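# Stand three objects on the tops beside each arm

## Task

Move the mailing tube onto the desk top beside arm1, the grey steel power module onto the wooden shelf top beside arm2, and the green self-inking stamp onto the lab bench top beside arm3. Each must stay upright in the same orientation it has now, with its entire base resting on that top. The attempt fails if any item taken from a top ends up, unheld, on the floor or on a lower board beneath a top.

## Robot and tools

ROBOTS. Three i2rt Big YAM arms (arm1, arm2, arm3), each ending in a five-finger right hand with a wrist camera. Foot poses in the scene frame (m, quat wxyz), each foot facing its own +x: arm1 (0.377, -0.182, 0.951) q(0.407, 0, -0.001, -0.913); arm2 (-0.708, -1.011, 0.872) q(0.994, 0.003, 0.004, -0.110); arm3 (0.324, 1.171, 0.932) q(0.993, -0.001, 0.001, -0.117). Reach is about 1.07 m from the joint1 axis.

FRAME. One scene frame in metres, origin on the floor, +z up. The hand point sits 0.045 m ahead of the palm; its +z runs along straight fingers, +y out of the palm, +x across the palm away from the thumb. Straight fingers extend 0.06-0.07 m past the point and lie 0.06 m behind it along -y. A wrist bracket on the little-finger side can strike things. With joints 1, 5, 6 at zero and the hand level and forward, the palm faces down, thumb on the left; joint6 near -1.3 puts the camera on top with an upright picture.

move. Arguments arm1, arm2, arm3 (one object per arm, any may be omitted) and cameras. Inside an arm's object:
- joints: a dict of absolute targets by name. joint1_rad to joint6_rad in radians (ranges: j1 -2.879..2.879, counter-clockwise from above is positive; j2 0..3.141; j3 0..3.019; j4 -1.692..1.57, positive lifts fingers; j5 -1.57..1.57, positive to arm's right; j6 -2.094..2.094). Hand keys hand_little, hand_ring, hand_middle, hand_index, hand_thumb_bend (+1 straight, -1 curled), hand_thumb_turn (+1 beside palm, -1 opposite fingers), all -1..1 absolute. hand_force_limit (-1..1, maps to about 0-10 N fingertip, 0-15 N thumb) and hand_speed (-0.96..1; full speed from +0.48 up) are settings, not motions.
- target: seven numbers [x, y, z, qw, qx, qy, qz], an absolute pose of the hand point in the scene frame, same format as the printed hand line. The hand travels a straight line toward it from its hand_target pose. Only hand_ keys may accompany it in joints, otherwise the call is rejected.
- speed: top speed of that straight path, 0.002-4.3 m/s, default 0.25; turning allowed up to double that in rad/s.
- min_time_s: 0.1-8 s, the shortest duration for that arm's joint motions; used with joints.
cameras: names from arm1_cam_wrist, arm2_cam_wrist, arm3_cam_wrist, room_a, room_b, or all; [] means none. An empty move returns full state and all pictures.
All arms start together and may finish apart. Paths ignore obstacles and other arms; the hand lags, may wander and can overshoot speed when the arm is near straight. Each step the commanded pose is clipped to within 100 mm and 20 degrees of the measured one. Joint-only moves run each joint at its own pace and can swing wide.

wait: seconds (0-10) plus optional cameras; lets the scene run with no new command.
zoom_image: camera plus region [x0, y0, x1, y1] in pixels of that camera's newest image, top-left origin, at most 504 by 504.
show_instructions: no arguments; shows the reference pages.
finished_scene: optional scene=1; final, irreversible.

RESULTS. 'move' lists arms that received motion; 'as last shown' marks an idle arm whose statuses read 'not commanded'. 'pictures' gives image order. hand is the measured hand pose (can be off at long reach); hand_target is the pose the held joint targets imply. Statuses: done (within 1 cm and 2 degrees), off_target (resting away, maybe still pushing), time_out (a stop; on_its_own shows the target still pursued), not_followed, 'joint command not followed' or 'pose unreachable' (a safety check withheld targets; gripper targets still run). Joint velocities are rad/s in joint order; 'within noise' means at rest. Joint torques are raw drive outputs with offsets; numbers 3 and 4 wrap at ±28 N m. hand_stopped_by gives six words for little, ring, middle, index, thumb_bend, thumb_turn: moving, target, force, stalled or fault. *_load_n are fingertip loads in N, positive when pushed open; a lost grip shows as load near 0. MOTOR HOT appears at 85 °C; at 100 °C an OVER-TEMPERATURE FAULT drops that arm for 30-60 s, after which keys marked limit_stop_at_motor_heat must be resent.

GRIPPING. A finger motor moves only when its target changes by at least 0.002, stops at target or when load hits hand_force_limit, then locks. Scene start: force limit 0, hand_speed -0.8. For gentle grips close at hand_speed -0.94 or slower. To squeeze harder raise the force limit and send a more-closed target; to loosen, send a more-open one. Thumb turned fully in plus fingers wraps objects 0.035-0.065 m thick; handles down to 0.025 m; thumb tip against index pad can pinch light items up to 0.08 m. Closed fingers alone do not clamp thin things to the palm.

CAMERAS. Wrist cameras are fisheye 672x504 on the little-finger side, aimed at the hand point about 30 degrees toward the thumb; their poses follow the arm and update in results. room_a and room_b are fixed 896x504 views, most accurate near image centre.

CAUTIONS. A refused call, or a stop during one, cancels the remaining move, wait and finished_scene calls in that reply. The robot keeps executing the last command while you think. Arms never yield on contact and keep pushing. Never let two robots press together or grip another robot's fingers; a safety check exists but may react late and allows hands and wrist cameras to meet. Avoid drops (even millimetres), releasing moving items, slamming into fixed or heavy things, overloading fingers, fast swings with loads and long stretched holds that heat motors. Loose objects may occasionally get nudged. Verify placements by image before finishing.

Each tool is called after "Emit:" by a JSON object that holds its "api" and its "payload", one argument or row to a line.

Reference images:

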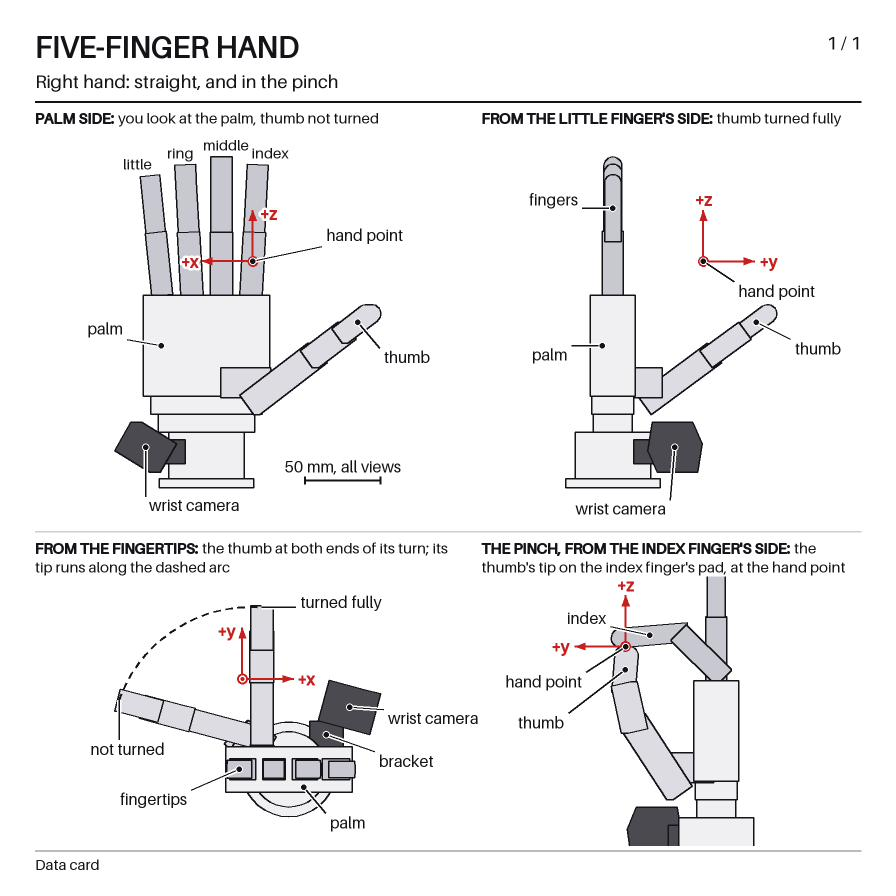

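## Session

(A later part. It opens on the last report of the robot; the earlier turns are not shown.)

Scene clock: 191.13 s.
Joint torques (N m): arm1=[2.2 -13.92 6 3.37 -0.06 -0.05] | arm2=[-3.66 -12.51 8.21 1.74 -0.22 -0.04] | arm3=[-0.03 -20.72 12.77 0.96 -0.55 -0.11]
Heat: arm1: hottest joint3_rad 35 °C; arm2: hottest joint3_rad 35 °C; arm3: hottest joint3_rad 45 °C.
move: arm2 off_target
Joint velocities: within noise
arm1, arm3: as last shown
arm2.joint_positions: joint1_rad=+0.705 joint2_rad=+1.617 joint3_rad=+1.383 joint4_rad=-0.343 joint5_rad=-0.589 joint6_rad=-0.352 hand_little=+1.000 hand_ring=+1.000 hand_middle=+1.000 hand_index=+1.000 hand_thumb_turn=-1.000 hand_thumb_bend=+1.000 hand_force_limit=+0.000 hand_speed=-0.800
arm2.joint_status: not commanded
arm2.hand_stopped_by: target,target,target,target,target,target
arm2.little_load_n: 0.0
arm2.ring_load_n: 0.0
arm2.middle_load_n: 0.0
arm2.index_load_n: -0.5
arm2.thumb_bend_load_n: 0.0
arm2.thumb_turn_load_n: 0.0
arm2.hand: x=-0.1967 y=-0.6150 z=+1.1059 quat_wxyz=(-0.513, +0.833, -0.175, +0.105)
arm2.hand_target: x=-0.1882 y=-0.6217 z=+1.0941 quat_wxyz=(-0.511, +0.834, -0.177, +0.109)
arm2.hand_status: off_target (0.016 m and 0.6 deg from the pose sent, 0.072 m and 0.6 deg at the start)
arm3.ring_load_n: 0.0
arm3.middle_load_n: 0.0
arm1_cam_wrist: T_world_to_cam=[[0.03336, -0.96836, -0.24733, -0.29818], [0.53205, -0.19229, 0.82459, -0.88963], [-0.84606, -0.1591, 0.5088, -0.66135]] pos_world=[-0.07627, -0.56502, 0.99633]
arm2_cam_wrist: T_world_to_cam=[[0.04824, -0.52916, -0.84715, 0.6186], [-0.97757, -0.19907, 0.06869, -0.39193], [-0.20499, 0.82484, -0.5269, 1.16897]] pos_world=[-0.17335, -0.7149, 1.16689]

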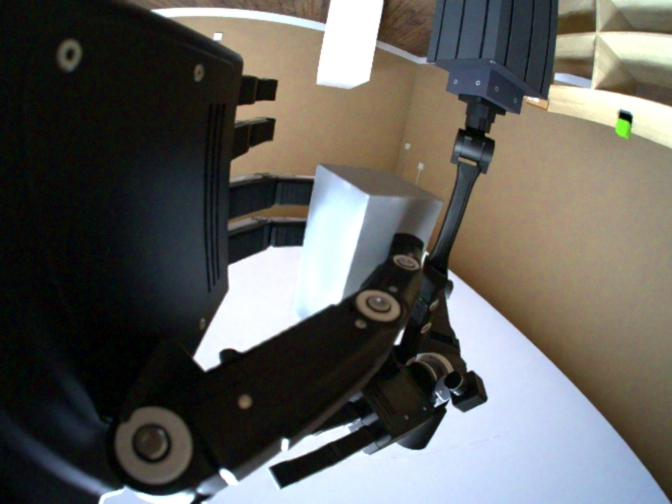

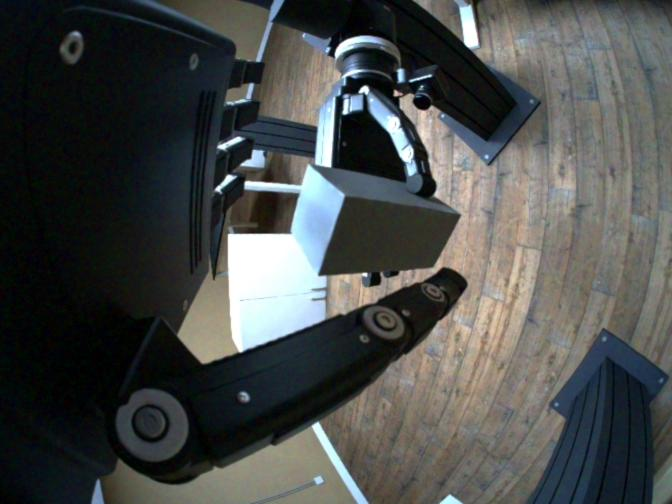

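Emit:
{"api": "move", "payload": {
  "arm2": {"target": [-0.188, -0.6215, 1.081, 0.5112, -0.834, 0.1773, -0.1087], "speed": 0.08},
  "cameras": ["arm2_cam_wrist"]
}}

Emit:
{"api": "zoom_image", "payload": {
  "camera": "arm2_cam_wrist",
  "region": [260, 120, 500, 320]
}}

Scene clock: 193.23 s.
Joint torques (N m): arm1=[1.96 -14.15 6.09 3.4 -0.06 -0.05] | arm2=[-3.9 -12.4 8.13 1.77 -0.23 -0.08] | arm3=[0.26 -20.72 12.72 1.06 -0.54 -0.13]
Heat: arm1: hottest joint3_rad 35 °C; arm2: hottest joint3_rad 35 °C; arm3: hottest joint3_rad 45 °C.
move: arm2 off_target
Joint velocities: within noise
arm1, arm3: as last shown
arm2.joint_positions: joint1_rad=+0.705 joint2_rad=+1.625 joint3_rad=+1.359 joint4_rad=-0.309 joint5_rad=-0.590 joint6_rad=-0.352 hand_little=+1.000 hand_ring=+1.000 hand_middle=+1.000 hand_index=+1.000 hand_thumb_turn=-1.000 hand_thumb_bend=+1.000 hand_force_limit=+0.000 hand_speed=-0.800
arm2.joint_status: not commanded
arm2.hand_stopped_by: target,target,target,target,target,target
arm2.little_load_n: 0.0
arm2.ring_load_n: 0.0
arm2.middle_load_n: 0.0
arm2.index_load_n: 0.0
arm2.thumb_bend_load_n: 0.0
arm2.thumb_turn_load_n: 0.0
arm2.hand: x=-0.1965 y=-0.6147 z=+1.0942 quat_wxyz=(-0.514, +0.833, -0.175, +0.105)
arm2.hand_target: x=-0.1883 y=-0.6217 z=+1.0811 quat_wxyz=(-0.511, +0.834, -0.177, +0.109)
arm2.hand_status: off_target (0.017 m and 0.6 deg from the pose sent, 0.027 m and 0.6 deg at the start)
arm3.ring_load_n: -0.5
arm2_cam_wrist: T_world_to_cam=[[0.04997, -0.52812, -0.8477, 0.61038], [-0.97765, -0.1994, 0.0666, -0.38883], [-0.20421, 0.82542, -0.52628, 1.16245]] pos_world=[-0.17325, -0.7147, 1.15509]

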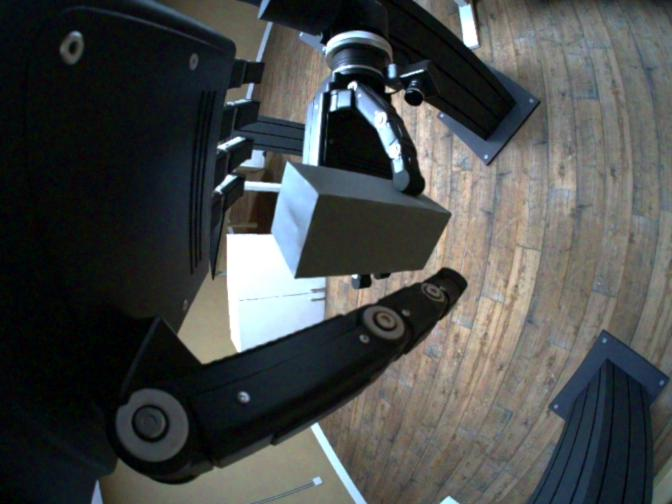

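Scaled by 2.100 from the camera's image (finer frame: 960x720).

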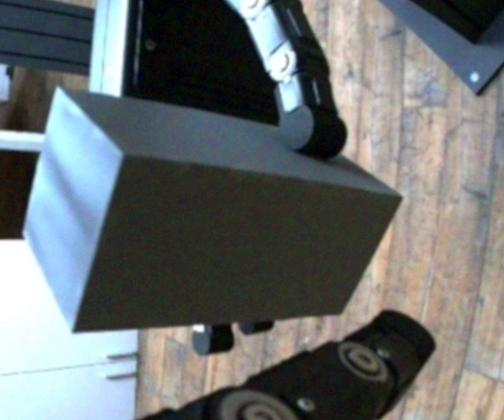

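Emit:
{"api": "move", "payload": {
  "arm2": {"joints": {"hand_thumb_bend": 0.32, "hand_index": 0.48, "hand_middle": 0.48}},
  "cameras": ["arm2_cam_wrist", "arm1_cam_wrist"]
}}

Emit:
{"api": "zoom_image", "payload": {
  "camera": "arm2_cam_wrist",
  "region": [260, 120, 500, 320]
}}

Emit:
{"api": "zoom_image", "payload": {
  "camera": "arm1_cam_wrist",
  "region": [220, 140, 520, 440]
}}

Scene clock: 196.67 s.
Joint torques (N m): arm1=[2.37 -13.92 6.09 3.38 -0.06 -0.08] | arm2=[-3.6 -12.45 8.12 1.73 -0.22 -0.07] | arm3=[0.26 -20.19 12.94 1.09 -0.53 -0.11]
Heat: arm1: hottest joint3_rad 35 °C; arm2: hottest joint3_rad 34 °C; arm3: hottest joint3_rad 45 °C.
move: arm2 done
Joint velocities: within noise
arm1, arm3: as last shown
arm1.thumb_turn_load_n: -2.5
arm2.joint_positions: joint1_rad=+0.705 joint2_rad=+1.625 joint3_rad=+1.359 joint4_rad=-0.309 joint5_rad=-0.590 joint6_rad=-0.352 hand_little=+1.000 hand_ring=+1.000 hand_middle=+0.480 hand_index=+0.480 hand_thumb_turn=-1.000 hand_thumb_bend=+0.320 hand_force_limit=+0.000 hand_speed=-0.800
arm2.joint_status: all done
arm2.hand_stopped_by: target,target,target,target,target,target
arm2.little_load_n: 0.0
arm2.ring_load_n: 0.0
arm2.middle_load_n: 0.0
arm2.index_load_n: 0.0
arm2.thumb_bend_load_n: 0.0
arm2.thumb_turn_load_n: 0.0
arm2.hand: x=-0.1965 y=-0.6147 z=+1.0942 quat_wxyz=(-0.514, +0.833, -0.175, +0.105)
arm2.hand_target: x=-0.1883 y=-0.6217 z=+1.0811 quat_wxyz=(-0.511, +0.834, -0.177, +0.109)
arm2.hand_status: not commanded
arm3.ring_load_n: 0.0
arm3.middle_load_n: -0.5
pictures: arm1_cam_wrist, arm2_cam_wrist
arm1_cam_wrist: T_world_to_cam=[[0.03336, -0.96836, -0.24733, -0.29818], [0.53205, -0.19229, 0.82459, -0.88963], [-0.84606, -0.1591, 0.5088, -0.66135]] pos_world=[-0.07627, -0.56502, 0.99633]
arm2_cam_wrist: T_world_to_cam=[[0.04997, -0.52812, -0.8477, 0.61038], [-0.97765, -0.1994, 0.0666, -0.38883], [-0.20421, 0.82542, -0.52628, 1.16245]] pos_world=[-0.17325, -0.7147, 1.15509]

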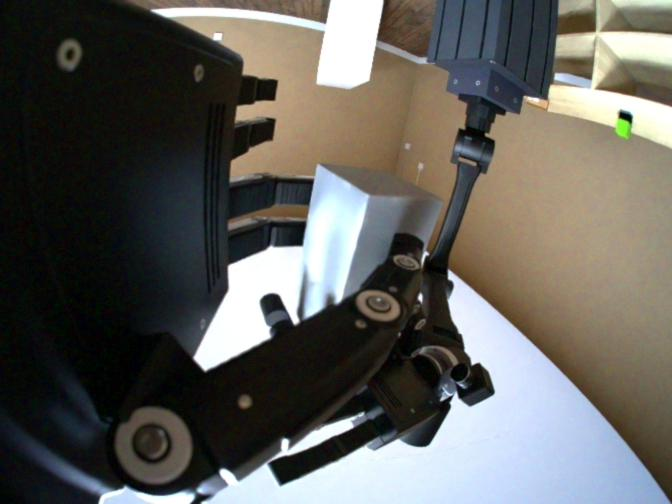

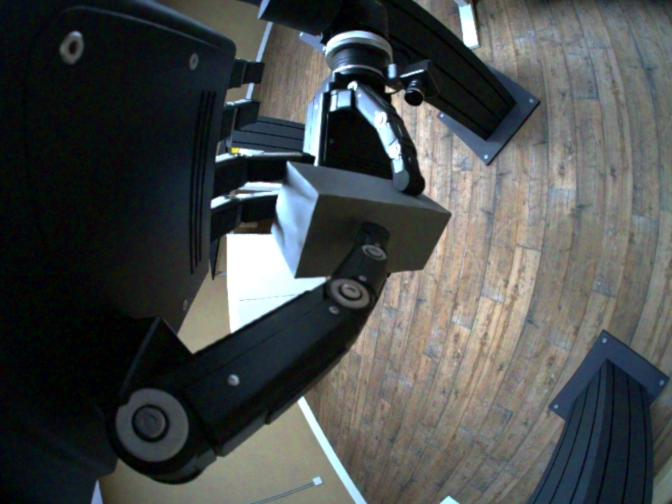

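Scaled by 2.100 from the camera's image (finer frame: 960x720).

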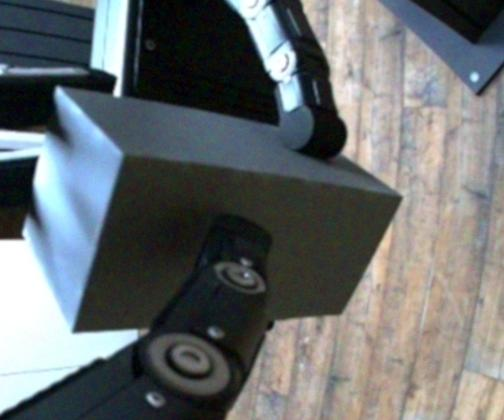

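Scaled by 1.680 from the camera's image (finer frame: 960x720).

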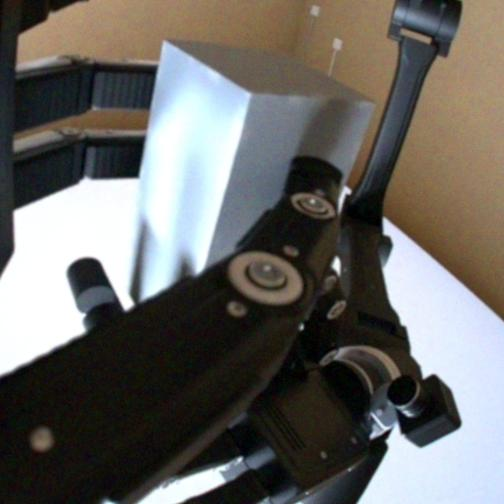

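Emit:
{"api": "move", "payload": {
  "arm2": {"joints": {"hand_thumb_bend": 0.25, "hand_speed": -0.92}}
}}

Emit:
{"api": "move", "payload": {
  "arm2": {"joints": {"hand_index": -0.2, "hand_middle": -0.2, "hand_speed": -0.95, "hand_force_limit": 0.0}}
}}

Emit:
{"api": "move", "payload": {
  "arm2": {"joints": {"hand_index": -0.25, "hand_middle": -0.25, "hand_speed": -0.95, "hand_force_limit": 0.2}},
  "cameras": ["arm2_cam_wrist", "arm1_cam_wrist"]
}}

Emit:
{"api": "zoom_image", "payload": {
  "camera": "arm2_cam_wrist",
  "region": [260, 120, 500, 320]
}}

Scene clock: 198.23 s.
Joint torques (N m): arm1=[1.79 -14.1 6.12 3.37 -0.05 -0.07] | arm2=[-3.6 -12.63 8.05 1.7 -0.22 -0.07] | arm3=[0.03 -21.19 12.59 1.02 -0.5 -0.11]
Heat: arm1: hottest joint3_rad 35 °C; arm2: hottest joint3_rad 34 °C; arm3: hottest joint3_rad 45 °C.
move: arm2 done
Joint velocities: within noise
arm1: as last shown
arm1.thumb_turn_load_n: -3.0
arm2.joint_positions: joint1_rad=+0.705 joint2_rad=+1.625 joint3_rad=+1.359 joint4_rad=-0.309 joint5_rad=-0.590 joint6_rad=-0.352 hand_little=+1.000 hand_ring=+1.000 hand_middle=+0.480 hand_index=+0.480 hand_thumb_turn=-1.000 hand_thumb_bend=+0.250 hand_force_limit=+0.000 hand_speed=-0.920
arm2.joint_status: all done
arm2.hand_stopped_by: target,target,target,target,target,target
arm2.little_load_n: 0.0
arm2.ring_load_n: 0.0
arm2.middle_load_n: -0.5
arm2.index_load_n: 0.0
arm2.thumb_bend_load_n: 0.0
arm2.thumb_turn_load_n: 0.0
arm2.hand: x=-0.1965 y=-0.6147 z=+1.0942 quat_wxyz=(-0.514, +0.833, -0.175, +0.105)
arm2.hand_target: x=-0.1883 y=-0.6217 z=+1.0811 quat_wxyz=(-0.511, +0.834, -0.177, +0.109)
arm2.hand_status: not commanded
arm3.joint_positions: joint1_rad=-0.905 joint2_rad=+1.749 joint3_rad=+1.794 joint4_rad=-0.866 joint5_rad=-0.866 joint6_rad=-0.629 hand_little=+1.000 hand_ring=+1.000 hand_middle=+1.000 hand_index=+1.000 hand_thumb_turn=-1.000 hand_thumb_bend=+1.000 hand_force_limit=+0.000 hand_speed=-0.800
arm3.joint_status: not commanded
arm3.hand_stopped_by: target,target,target,fault,target,target
arm3.little_load_n: 0.0
arm3.ring_load_n: 0.0
arm3.middle_load_n: 0.0
arm3.index_load_n: 0.0
arm3.thumb_bend_load_n: 0.0
arm3.thumb_turn_load_n: 0.0
arm3.hand: x=+0.7149 y=+0.6579 z=+1.2427 quat_wxyz=(-0.354, +0.560, -0.652, +0.369)
arm3.hand_target: x=+0.7199 y=+0.6548 z=+1.2686 quat_wxyz=(-0.348, +0.569, -0.635, +0.389)
arm3.hand_status: not commanded
pictures: none

Scene clock: 201.13 s.
Joint torques (N m): arm1=[1.79 -14.33 6.04 3.41 0.04 0.01] | arm2=[-3.6 -12.34 8.1 1.42 -0.22 -0.07] | arm3=[0.21 -20.89 12.82 0.96 -0.51 -0.13]
Heat: arm1: hottest joint3_rad 35 °C; arm2: hottest joint3_rad 34 °C; arm3: hottest joint3_rad 45 °C.
move: arm2 off_target
Joint velocities: within noise
arm1, arm3: as last shown
arm1.joint_positions: joint1_rad=-0.090 joint2_rad=+2.108 joint3_rad=+0.920 joint4_rad=+1.240 joint5_rad=+0.668 joint6_rad=+1.472 hand_little=+1.000 hand_ring=+1.000 hand_middle=+0.178 hand_index=+0.187 hand_thumb_turn=-1.000 hand_thumb_bend=+0.362 hand_force_limit=+0.200 hand_speed=-0.950
arm1.middle_load_n: 5.0
arm1.thumb_bend_load_n: 6.0
arm1.thumb_turn_load_n: -1.0
arm1.hand: x=-0.1707 y=-0.5928 z=+1.0561 quat_wxyz=(-0.005, -0.691, -0.050, +0.721)
arm1.hand_target: x=-0.1688 y=-0.6001 z=+1.0600 quat_wxyz=(-0.016, -0.683, -0.045, +0.729)
arm2.joint_positions: joint1_rad=+0.705 joint2_rad=+1.625 joint3_rad=+1.359 joint4_rad=-0.303 joint5_rad=-0.590 joint6_rad=-0.352 hand_little=+1.000 hand_ring=+1.000 hand_middle=+0.212 hand_index=+0.203 hand_thumb_turn=-1.000 hand_thumb_bend=+0.254 hand_force_limit=+0.000 hand_speed=-0.950
arm2.joint_status: hand_middle off_target (ended at +0.212, target -0.200); hand_index off_target (ended at +0.203, target -0.200); the others done
arm2.hand_stopped_by: target,target,force,force,target,target
arm2.little_load_n: 0.0
arm2.ring_load_n: 0.0
arm2.middle_load_n: 4.5
arm2.index_load_n: 5.0
arm2.thumb_bend_load_n: 12.0
arm2.thumb_turn_load_n: 0.0
arm2.hand: x=-0.1954 y=-0.6141 z=+1.0952 quat_wxyz=(-0.516, +0.832, -0.173, +0.108)
arm2.hand_target: x=-0.1884 y=-0.6217 z=+1.0811 quat_wxyz=(-0.511, +0.834, -0.177, +0.109)
arm2.hand_status: not commanded
pictures: none

Scene clock: 201.63 s.
Joint torques (N m): arm1=[1.96 -14.27 6.06 3.41 0.08 0] | arm2=[-3.78 -12.4 8.09 1.5 -0.22 -0.06] | arm3=[-0.32 -20.13 12.77 1.11 -0.53 -0.13]
Heat: arm1: hottest joint3_rad 35 °C; arm2: hottest joint3_rad 34 °C; arm3: hottest joint3_rad 45 °C.
move: arm2 off_target
Joint velocities: within noise
arm1, arm3: as last shown
arm1.joint_positions: joint1_rad=-0.090 joint2_rad=+2.108 joint3_rad=+0.920 joint4_rad=+1.240 joint5_rad=+0.668 joint6_rad=+1.471 hand_little=+1.000 hand_ring=+1.000 hand_middle=+0.178 hand_index=+0.187 hand_thumb_turn=-1.000 hand_thumb_bend=+0.362 hand_force_limit=+0.200 hand_speed=-0.950
arm1.index_load_n: 4.5
arm1.thumb_bend_load_n: 6.5
arm1.thumb_turn_load_n: -1.5
arm1.hand: x=-0.1707 y=-0.5929 z=+1.0558 quat_wxyz=(-0.005, -0.691, -0.050, +0.721)
arm1.hand_target: x=-0.1688 y=-0.6001 z=+1.0599 quat_wxyz=(-0.016, -0.683, -0.046, +0.729)
arm2.joint_positions: joint1_rad=+0.705 joint2_rad=+1.625 joint3_rad=+1.359 joint4_rad=-0.303 joint5_rad=-0.590 joint6_rad=-0.352 hand_little=+1.000 hand_ring=+1.000 hand_middle=+0.196 hand_index=+0.191 hand_thumb_turn=-1.000 hand_thumb_bend=+0.254 hand_force_limit=+0.200 hand_speed=-0.950
arm2.joint_status: hand_middle off_target (ended at +0.196, target -0.250); hand_index off_target (ended at +0.191, target -0.250); the others done
arm2.hand_stopped_by: target,target,force,force,target,target
arm2.little_load_n: 0.0
arm2.ring_load_n: 0.0
arm2.middle_load_n: 6.0
arm2.index_load_n: 6.0
arm2.thumb_bend_load_n: 13.0
arm2.thumb_turn_load_n: 0.5
arm2.hand: x=-0.1954 y=-0.6141 z=+1.0952 quat_wxyz=(-0.516, +0.832, -0.173, +0.108)
arm2.hand_target: x=-0.1884 y=-0.6217 z=+1.0811 quat_wxyz=(-0.511, +0.834, -0.177, +0.109)
arm2.hand_status: not commanded
pictures: arm1_cam_wrist, arm2_cam_wrist
arm1_cam_wrist: T_world_to_cam=[[0.03663, -0.9661, -0.25556, -0.28885], [0.53189, -0.19765, 0.82342, -0.89035], [-0.84602, -0.16609, 0.50662, -0.66206]] pos_world=[-0.07597, -0.565, 0.99473]
arm2_cam_wrist: T_world_to_cam=[[0.05513, -0.5254, -0.84907, 0.61574], [-0.97805, -0.19957, 0.05999, -0.38066], [-0.20096, 0.82712, -0.52487, 1.16288]] pos_world=[-0.17256, -0.7143, 1.15599]

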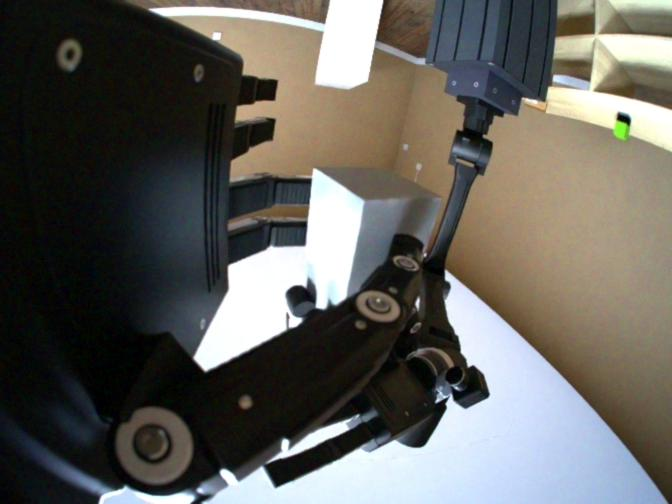

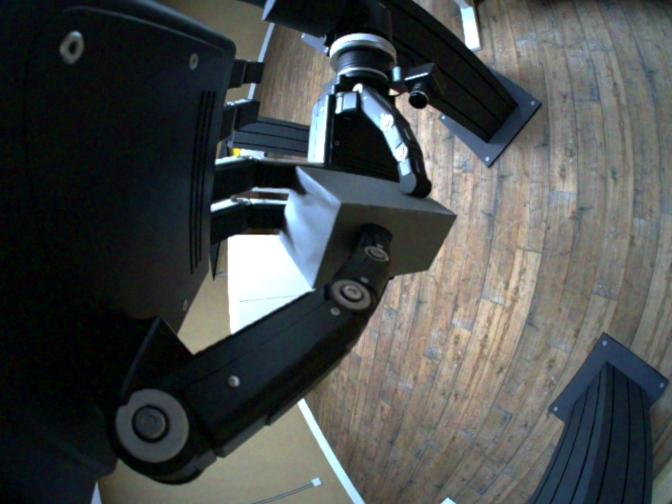

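Scaled by 2.100 from the camera's image (finer frame: 960x720).

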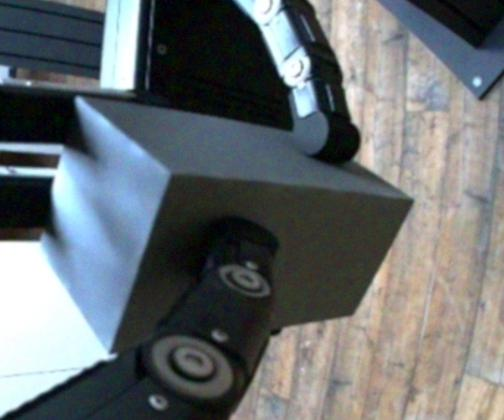

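Emit:
{"api": "move", "payload": {
  "arm1": {"joints": {"hand_index": 0.42, "hand_middle": 0.42, "hand_thumb_bend": 0.5, "hand_speed": -0.92}},
  "cameras": ["arm2_cam_wrist", "arm1_cam_wrist"]
}}

Emit:
{"api": "zoom_image", "payload": {
  "camera": "arm2_cam_wrist",
  "region": [260, 120, 500, 320]
}}

Emit:
{"api": "zoom_image", "payload": {
  "camera": "arm1_cam_wrist",
  "region": [220, 140, 520, 440]
}}

Scene clock: 203.77 s.
Joint torques (N m): arm1=[2.2 -13.92 6.02 2.78 0.06 0] | arm2=[-3.55 -13.86 8.73 1.46 -0.21 -0.03] | arm3=[-0.21 -21.13 12.6 1.02 -0.53 -0.11]
Heat: arm1: hottest joint3_rad 35 °C; arm2: hottest joint3_rad 34 °C; arm3: hottest joint3_rad 45 °C.
move: arm1 done
Joint velocities: within noise
arm1.joint_positions: joint1_rad=-0.090 joint2_rad=+2.108 joint3_rad=+0.920 joint4_rad=+1.254 joint5_rad=+0.668 joint6_rad=+1.471 hand_little=+1.000 hand_ring=+1.000 hand_middle=+0.420 hand_index=+0.420 hand_thumb_turn=-1.000 hand_thumb_bend=+0.500 hand_force_limit=+0.200 hand_speed=-0.920
arm1.joint_status: all done
arm1.hand_stopped_by: target,target,target,target,target,target
arm1.little_load_n: 0.0
arm1.ring_load_n: -0.5
arm1.middle_load_n: 0.0
arm1.index_load_n: 0.0
arm1.thumb_bend_load_n: 0.5
arm1.thumb_turn_load_n: 0.0
arm1.hand: x=-0.1703 y=-0.5925 z=+1.0595 quat_wxyz=(-0.008, -0.687, -0.047, +0.725)
arm1.hand_target: x=-0.1688 y=-0.6001 z=+1.0600 quat_wxyz=(-0.016, -0.682, -0.045, +0.729)
arm1.hand_status: not commanded
arm2, arm3: as last shown
arm2.joint_positions: joint1_rad=+0.704 joint2_rad=+1.641 joint3_rad=+1.349 joint4_rad=-0.303 joint5_rad=-0.590 joint6_rad=-0.354 hand_little=+1.000 hand_ring=+1.000 hand_middle=+0.196 hand_index=+0.191 hand_thumb_turn=-1.000 hand_thumb_bend=+0.254 hand_force_limit=+0.200 hand_speed=-0.950
arm2.index_load_n: 5.5
arm2.thumb_bend_load_n: 13.5
arm2.thumb_turn_load_n: 0.0
arm2.hand: x=-0.1967 y=-0.6153 z=+1.0800 quat_wxyz=(-0.509, +0.836, -0.178, +0.100)
arm2.hand_target: x=-0.1884 y=-0.6217 z=+1.0810 quat_wxyz=(-0.511, +0.834, -0.177, +0.108)
pictures: arm1_cam_wrist, arm2_cam_wrist
arm1_cam_wrist: T_world_to_cam=[[0.03405, -0.9685, -0.24666, -0.29876], [0.54036, -0.18977, 0.81975, -0.88354], [-0.84074, -0.1612, 0.51688, -0.67059]] pos_world=[-0.07619, -0.56512, 0.99721]
arm2_cam_wrist: T_world_to_cam=[[0.03774, -0.53623, -0.84323, 0.58586], [-0.97626, -0.19989, 0.08341, -0.4064], [-0.21328, 0.82006, -0.53104, 1.15541]] pos_world=[-0.17244, -0.71459, 1.14149]

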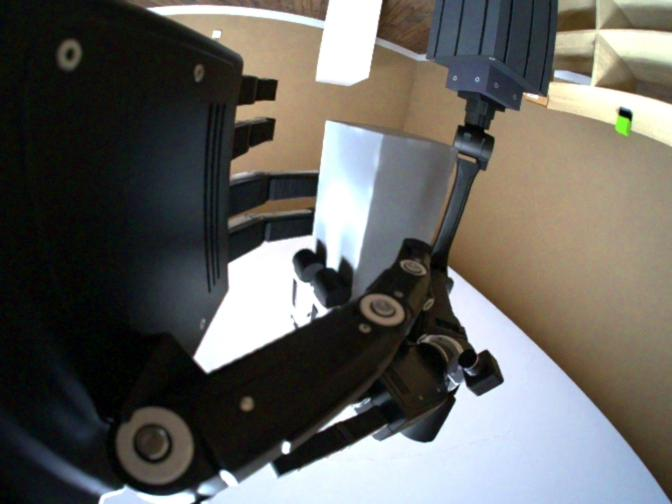

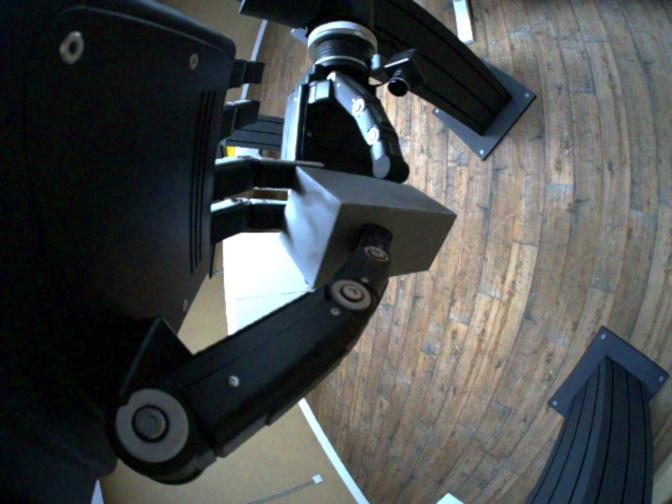

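Scaled by 2.100 from the camera's image (finer frame: 960x720).

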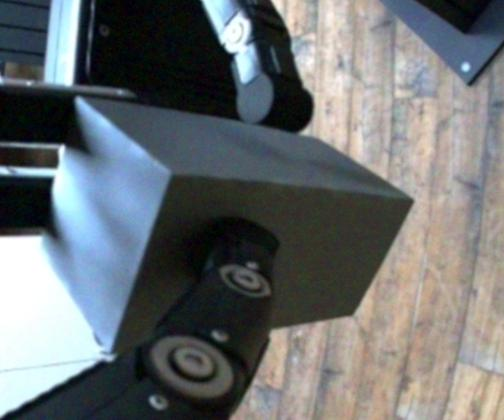

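Scaled by 1.680 from the camera's image (finer frame: 960x720).

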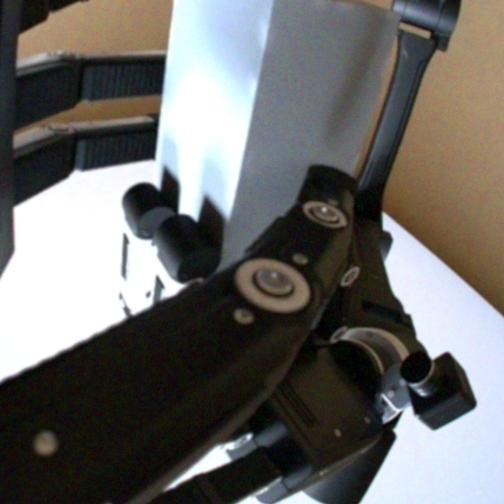

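Emit:
{"api": "move", "payload": {
  "arm2": {"target": [-0.188, -0.6215, 1.22, 0.5112, -0.834, 0.1773, -0.1087], "speed": 0.08},
  "arm1": {"joints": {"hand_index": 0.8, "hand_middle": 0.8, "hand_thumb_bend": 0.8, "hand_speed": -0.85}},
  "cameras": ["arm2_cam_wrist", "arm1_cam_wrist"]
}}

Scene clock: 207.00 s.
Joint torques (N m): arm1=[1.9 -14.33 6.09 2.82 0.06 0] | arm2=[-3.25 -14.62 13.49 0.73 -0.13 -0.02] | arm3=[0.32 -20.95 12.74 0.96 -0.5 -0.13]
Heat: arm1: hottest joint2_rad 35 °C; arm2: hottest joint3_rad 34 °C; arm3: hottest joint3_rad 45 °C.
move: arm1 done; arm2 off_target
Joint velocities: within noise
arm1.joint_positions: joint1_rad=-0.090 joint2_rad=+2.108 joint3_rad=+0.920 joint4_rad=+1.254 joint5_rad=+0.668 joint6_rad=+1.471 hand_little=+1.000 hand_ring=+1.000 hand_middle=+0.800 hand_index=+0.800 hand_thumb_turn=-1.000 hand_thumb_bend=+0.800 hand_force_limit=+0.200 hand_speed=-0.850
arm1.joint_status: all done
arm1.hand_stopped_by: target,target,target,target,target,target
arm1.little_load_n: 0.0
arm1.ring_load_n: 0.0
arm1.middle_load_n: 0.0
arm1.index_load_n: 0.0
arm1.thumb_bend_load_n: 0.0
arm1.thumb_turn_load_n: 0.0
arm1.hand: x=-0.1703 y=-0.5925 z=+1.0595 quat_wxyz=(-0.008, -0.687, -0.047, +0.725)
arm1.hand_target: x=-0.1688 y=-0.6001 z=+1.0600 quat_wxyz=(-0.016, -0.682, -0.045, +0.729)
arm1.hand_status: not commanded
arm2.joint_positions: joint1_rad=+0.704 joint2_rad=+1.607 joint3_rad=+1.596 joint4_rad=-0.636 joint5_rad=-0.590 joint6_rad=-0.354 hand_little=+1.000 hand_ring=+1.000 hand_middle=+0.196 hand_index=+0.191 hand_thumb_turn=-1.000 hand_thumb_bend=+0.254 hand_force_limit=+0.200 hand_speed=-0.950
arm2.joint_status: not commanded
arm2.hand_stopped_by: target,target,force,force,target,target
arm2.little_load_n: 0.0
arm2.ring_load_n: 0.0
arm2.middle_load_n: 5.5
arm2.index_load_n: 5.5
arm2.thumb_bend_load_n: 13.5
arm2.thumb_turn_load_n: 0.0
arm2.hand: x=-0.2017 y=-0.6190 z=+1.1805 quat_wxyz=(-0.494, +0.845, -0.188, +0.082)
arm2.hand_target: x=-0.1899 y=-0.6226 z=+1.2199 quat_wxyz=(-0.511, +0.834, -0.177, +0.109)
arm2.hand_status: off_target (0.042 m and 4.0 deg from the pose sent, 0.140 m and 1.1 deg at the start)
arm3: as last shown
arm3.middle_load_n: -0.5
pictures: arm1_cam_wrist, arm2_cam_wrist
arm1_cam_wrist: T_world_to_cam=[[0.03405, -0.9685, -0.24666, -0.29876], [0.54036, -0.18977, 0.81975, -0.88354], [-0.84074, -0.1612, 0.51688, -0.67059]] pos_world=[-0.07619, -0.56512, 0.99721]
arm2_cam_wrist: T_world_to_cam=[[-0.00155, -0.55715, -0.83041, 0.63285], [-0.97109, -0.19739, 0.13425, -0.47775], [-0.23872, 0.80661, -0.54074, 1.20872]] pos_world=[-0.17442, -0.71668, 1.24327]

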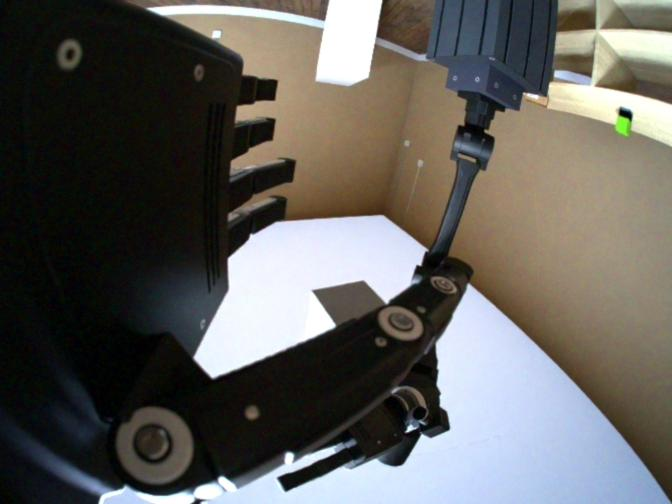

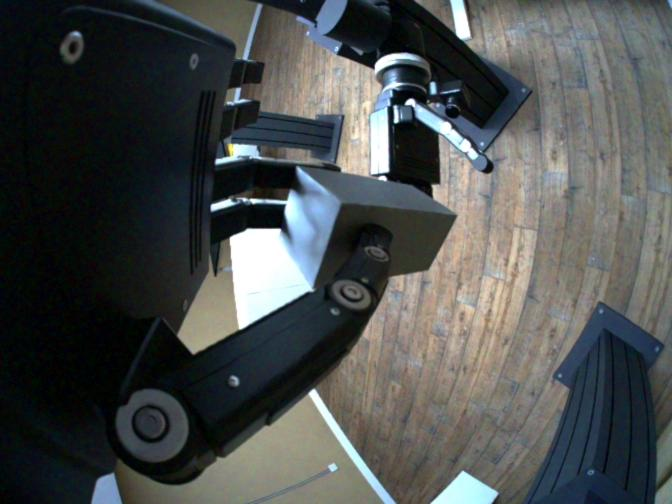

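Emit:
{"api": "move", "payload": {
  "arm2": {"joints": {"joint1_rad": -1.715}, "min_time_s": 5.5},
  "arm1": {"joints": {"joint1_rad": -0.7, "hand_index": 1.0, "hand_middle": 1.0, "hand_thumb_bend": 1.0, "hand_speed": -0.8}, "min_time_s": 3},
  "cameras": ["arm2_cam_wrist", "room_b"]
}}

Emit:
{"api": "zoom_image", "payload": {
  "camera": "arm2_cam_wrist",
  "region": [260, 60, 672, 440]
}}

Scene clock: 215.07 s.
Joint torques (N m): arm1=[0.79 -14.27 6.04 2.78 0.06 -0.01] | arm2=[-2.73 -14.74 13.33 0.73 -0.23 0] | arm3=[-0.09 -20.54 12.75 0.99 -0.49 -0.1]
Heat: arm1: hottest joint2_rad 35 °C; arm2: hottest joint3_rad 34 °C; arm3: hottest joint3_rad 46 °C.
move: arm1 done; arm2 done
Joint velocities: within noise
arm1.joint_positions: joint1_rad=-0.694 joint2_rad=+2.108 joint3_rad=+0.920 joint4_rad=+1.254 joint5_rad=+0.668 joint6_rad=+1.471 hand_little=+1.000 hand_ring=+1.000 hand_middle=+1.000 hand_index=+1.000 hand_thumb_turn=-1.000 hand_thumb_bend=+1.000 hand_force_limit=+0.200 hand_speed=-0.800
arm1.joint_status: all done
arm1.hand_stopped_by: target,target,target,target,target,target
arm1.little_load_n: 0.0
arm1.ring_load_n: -0.5
arm1.middle_load_n: 0.0
arm1.index_load_n: 0.0
arm1.thumb_bend_load_n: 0.0
arm1.thumb_turn_load_n: 0.0
arm1.hand: x=-0.3067 y=-0.2089 z=+1.0587 quat_wxyz=(+0.208, -0.670, +0.160, +0.694)
arm1.hand_target: x=-0.3103 y=-0.2055 z=+1.0591 quat_wxyz=(+0.207, -0.664, +0.165, +0.699)
arm1.hand_status: not commanded
arm2.joint_positions: joint1_rad=-1.717 joint2_rad=+1.607 joint3_rad=+1.596 joint4_rad=-0.637 joint5_rad=-0.587 joint6_rad=-0.355 hand_little=+1.000 hand_ring=+1.000 hand_middle=+0.196 hand_index=+0.191 hand_thumb_turn=-1.000 hand_thumb_bend=+0.254 hand_force_limit=+0.200 hand_speed=-0.950
arm2.joint_status: all done
arm2.hand_stopped_by: target,target,force,force,target,target
arm2.little_load_n: 0.0
arm2.ring_load_n: 0.0
arm2.middle_load_n: 5.5
arm2.index_load_n: 5.5
arm2.thumb_bend_load_n: 13.5
arm2.thumb_turn_load_n: 0.5
arm2.hand: x=-0.8254 y=-1.6409 z=+1.1777 quat_wxyz=(-0.089, +0.125, -0.860, +0.487)
arm2.hand_target: x=-0.8262 y=-1.6479 z=+1.2174 quat_wxyz=(-0.075, +0.138, -0.844, +0.512)
arm2.hand_status: not commanded
arm3: as last shown
arm3.middle_load_n: 0.0
arm2_cam_wrist: T_world_to_cam=[[-0.38041, 0.42749, -0.82009, 1.35095], [0.6041, 0.78629, 0.12965, 1.63487], [0.70025, -0.44609, -0.55736, 0.62165]] pos_world=[-0.90901, -1.58568, 1.24242]

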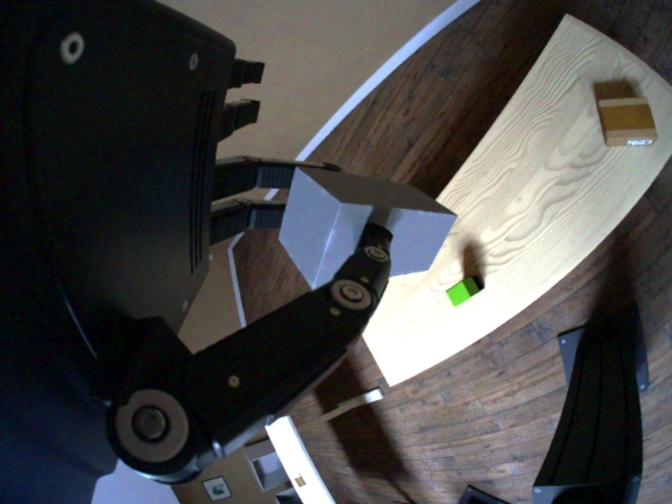

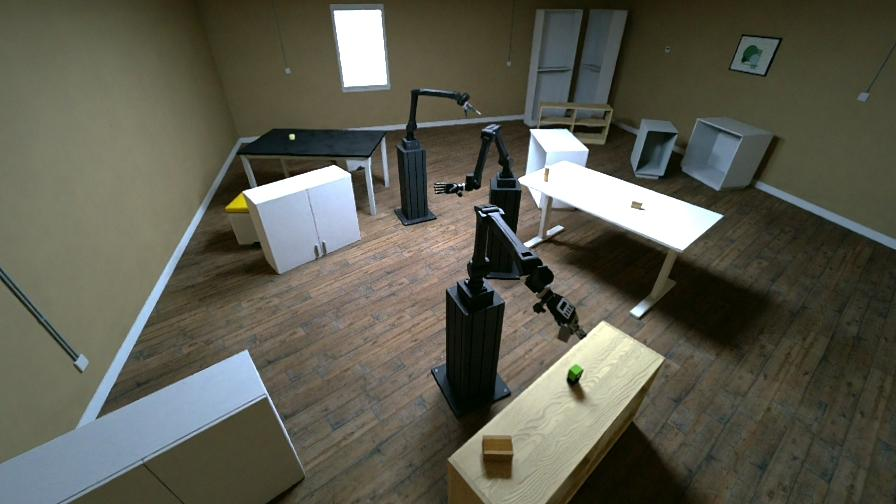

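Scaled by 1.223 from the camera's image (finer frame: 960x720).

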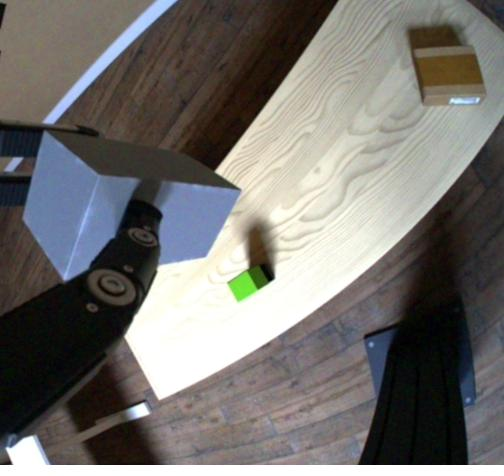

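Emit:
{"api": "move", "payload": {
  "arm2": {"target": [-0.835, -1.678, 0.83, -0.075, 0.138, -0.844, 0.512], "speed": 0.15},
  "cameras": ["arm2_cam_wrist", "room_b"]
}}

Emit:
{"api": "zoom_image", "payload": {
  "camera": "arm2_cam_wrist",
  "region": [260, 60, 672, 440]
}}

Emit:
{"api": "zoom_image", "payload": {
  "camera": "room_b",
  "region": [440, 300, 680, 504]
}}

Scene clock: 220.53 s.
Joint torques (N m): arm1=[1.08 -14.27 6.06 2.77 0.05 -0.02] | arm2=[-1.73 -16.73 6.69 1.95 -0.09 0.05] | arm3=[-0.15 -20.25 12.71 1.13 -0.54 -0.13]
Heat: arm1: hottest joint2_rad 35 °C; arm2: hottest joint3_rad 34 °C; arm3: hottest joint3_rad 46 °C.
move: arm2 off_target
Joint velocities: within noise
arm1, arm3: as last shown
arm1.ring_load_n: 0.0
arm2.joint_positions: joint1_rad=-1.717 joint2_rad=+2.064 joint3_rad=+1.208 joint4_rad=+0.248 joint5_rad=-0.581 joint6_rad=-0.355 hand_little=+1.000 hand_ring=+1.000 hand_middle=+0.196 hand_index=+0.191 hand_thumb_turn=-1.000 hand_thumb_bend=+0.254 hand_force_limit=+0.200 hand_speed=-0.950
arm2.joint_status: not commanded
arm2.hand_stopped_by: target,target,force,force,target,target
arm2.little_load_n: 0.0
arm2.ring_load_n: 0.0
arm2.middle_load_n: 5.5
arm2.index_load_n: 5.5
arm2.thumb_bend_load_n: 13.0
arm2.thumb_turn_load_n: 0.0
arm2.hand: x=-0.8408 y=-1.6696 z=+0.8240 quat_wxyz=(-0.079, +0.129, -0.852, +0.501)
arm2.hand_target: x=-0.8349 y=-1.6779 z=+0.8303 quat_wxyz=(-0.075, +0.138, -0.844, +0.512)
arm2.hand_status: off_target (0.012 m and 2.0 deg from the pose sent, 0.350 m and 4.1 deg at the start)
arm3.little_load_n: -0.5
arm2_cam_wrist: T_world_to_cam=[[-0.3929, 0.39987, -0.82809, 1.01727], [0.60937, 0.78763, 0.09121, 1.75096], [0.6887, -0.46878, -0.55312, 0.37143]] pos_world=[-0.9231, -1.61176, 0.88814]

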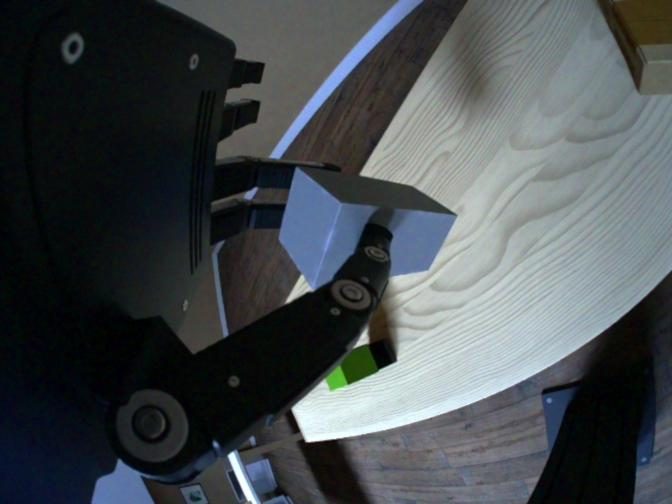

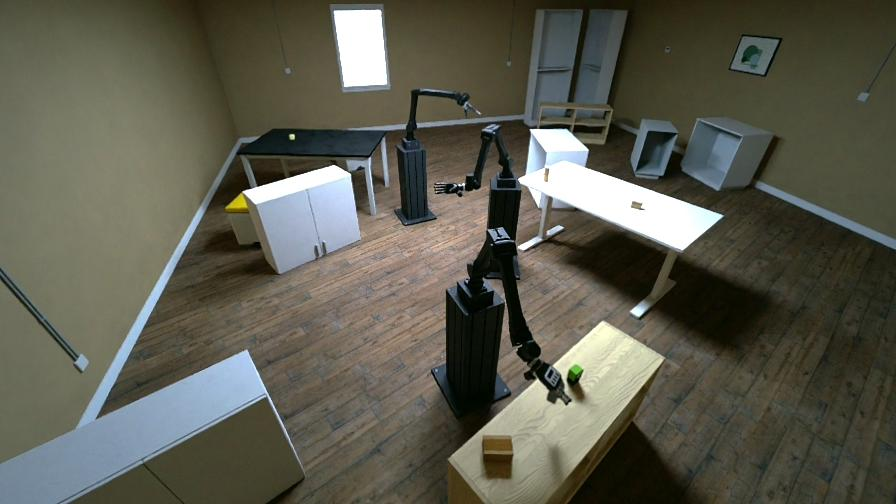

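Scaled by 1.223 from the camera's image (finer frame: 960x720).

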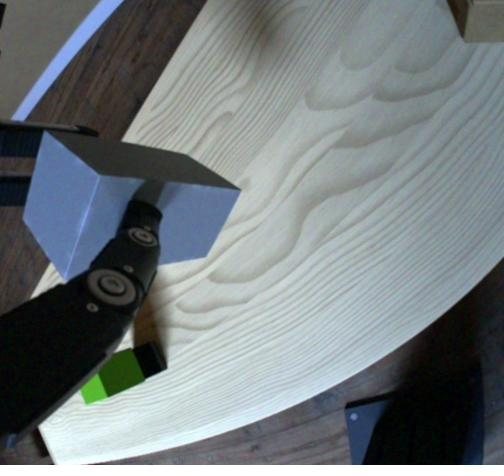

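Scaled by 2.100.

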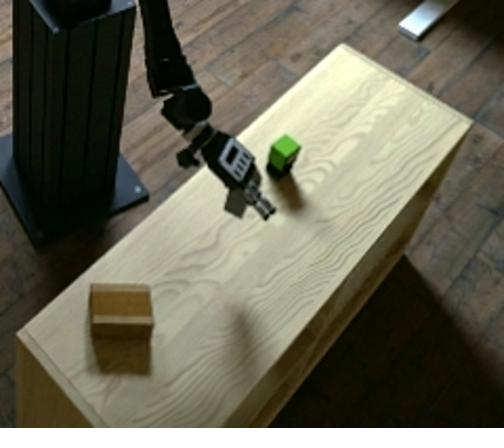

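Emit:
{"api": "move", "payload": {
  "arm2": {"target": [-0.835, -1.680, 0.712, -0.075, 0.138, -0.844, 0.512], "speed": 0.12},
  "cameras": ["arm2_cam_wrist", "room_b"]
}}

Emit:
{"api": "zoom_image", "payload": {
  "camera": "arm2_cam_wrist",
  "region": [240, 100, 640, 440]
}}

Emit:
{"api": "zoom_image", "payload": {
  "camera": "room_b",
  "region": [500, 360, 620, 480]
}}

Scene clock: 223.63 s.
Joint torques (N m): arm1=[0.97 -14.15 6.05 2.82 0.07 -0.02] | arm2=[-1.32 -17.14 7.42 1.89 -0.11 0.07] | arm3=[0.09 -20.95 13.04 1.05 -0.51 -0.1]
Heat: arm1: hottest joint2_rad 35 °C; arm2: hottest joint3_rad 34 °C; arm3: hottest joint3_rad 46 °C.
move: arm2 off_target
Joint velocities: within noise
arm1, arm3: as last shown
arm1.thumb_turn_load_n: -0.5
arm2.joint_positions: joint1_rad=-1.717 joint2_rad=+2.319 joint3_rad=+1.216 joint4_rad=+0.466 joint5_rad=-0.579 joint6_rad=-0.355 hand_little=+1.000 hand_ring=+1.000 hand_middle=+0.196 hand_index=+0.191 hand_thumb_turn=-1.000 hand_thumb_bend=+0.254 hand_force_limit=+0.200 hand_speed=-0.950
arm2.joint_status: not commanded
arm2.hand_stopped_by: target,target,force,force,target,target
arm2.little_load_n: 0.0
arm2.ring_load_n: 0.0
arm2.middle_load_n: 6.0
arm2.index_load_n: 5.5
arm2.thumb_bend_load_n: 13.5
arm2.thumb_turn_load_n: 0.5
arm2.hand: x=-0.8363 y=-1.6547 z=+0.6975 quat_wxyz=(-0.084, +0.125, -0.859, +0.490)
arm2.hand_target: x=-0.8345 y=-1.6788 z=+0.7129 quat_wxyz=(-0.075, +0.138, -0.844, +0.512)
arm2.hand_status: off_target (0.029 m and 3.5 deg from the pose sent, 0.112 m and 2.0 deg at the start)
arm3.little_load_n: 0.0
arm2_cam_wrist: T_world_to_cam=[[-0.38489, 0.42266, -0.8205, 0.94738], [0.60977, 0.78379, 0.11771, 1.72348], [0.69285, -0.45502, -0.55939, 0.33602]] pos_world=[-0.9191, -1.59837, 0.76243]

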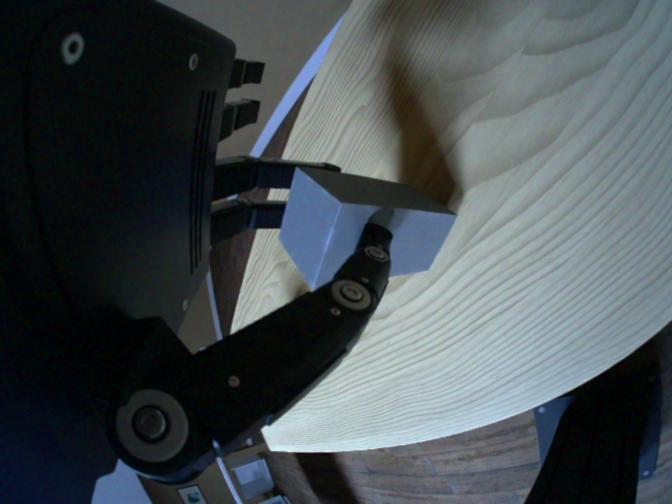

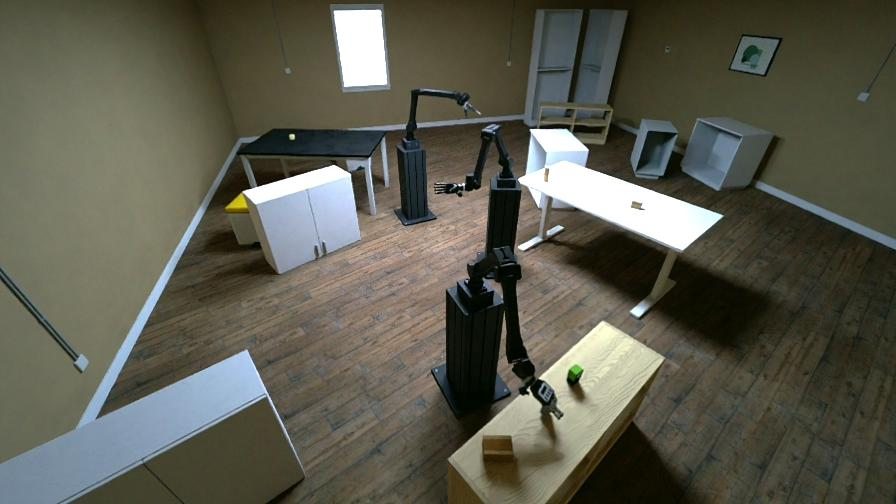

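Scaled by 1.260 from the camera's image (finer frame: 960x720).

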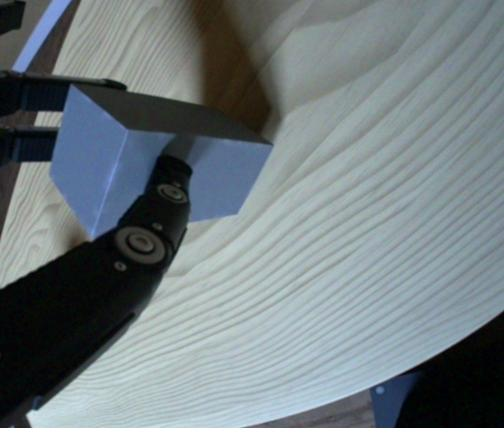

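Scaled by 4.200.

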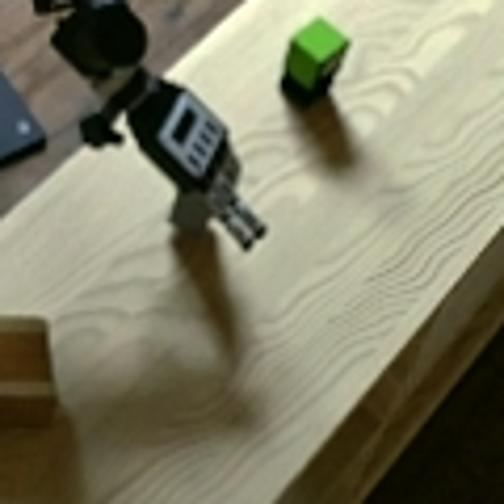

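Emit:
{"api": "zoom_image", "payload": {
  "camera": "arm2_cam_wrist",
  "region": [380, 160, 500, 300]
}}

Emit:
{"api": "zoom_image", "payload": {
  "camera": "room_b",
  "region": [525, 390, 575, 440]
}}

Scaled by 3.600 from the camera's image (finer frame: 960x720).

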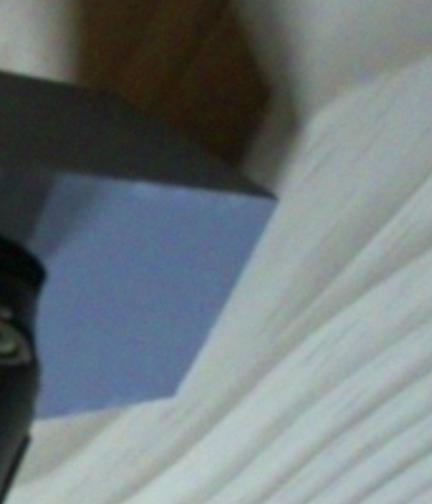

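Scaled by 10.080.

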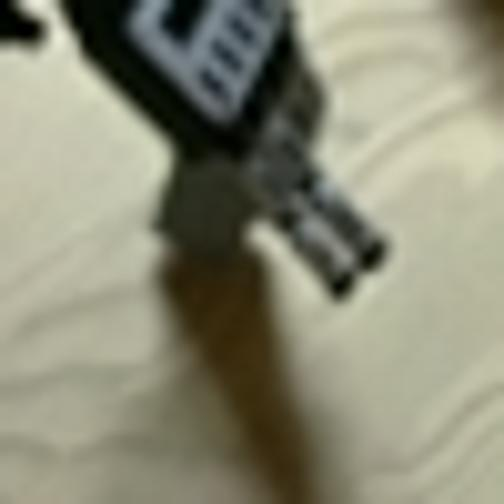

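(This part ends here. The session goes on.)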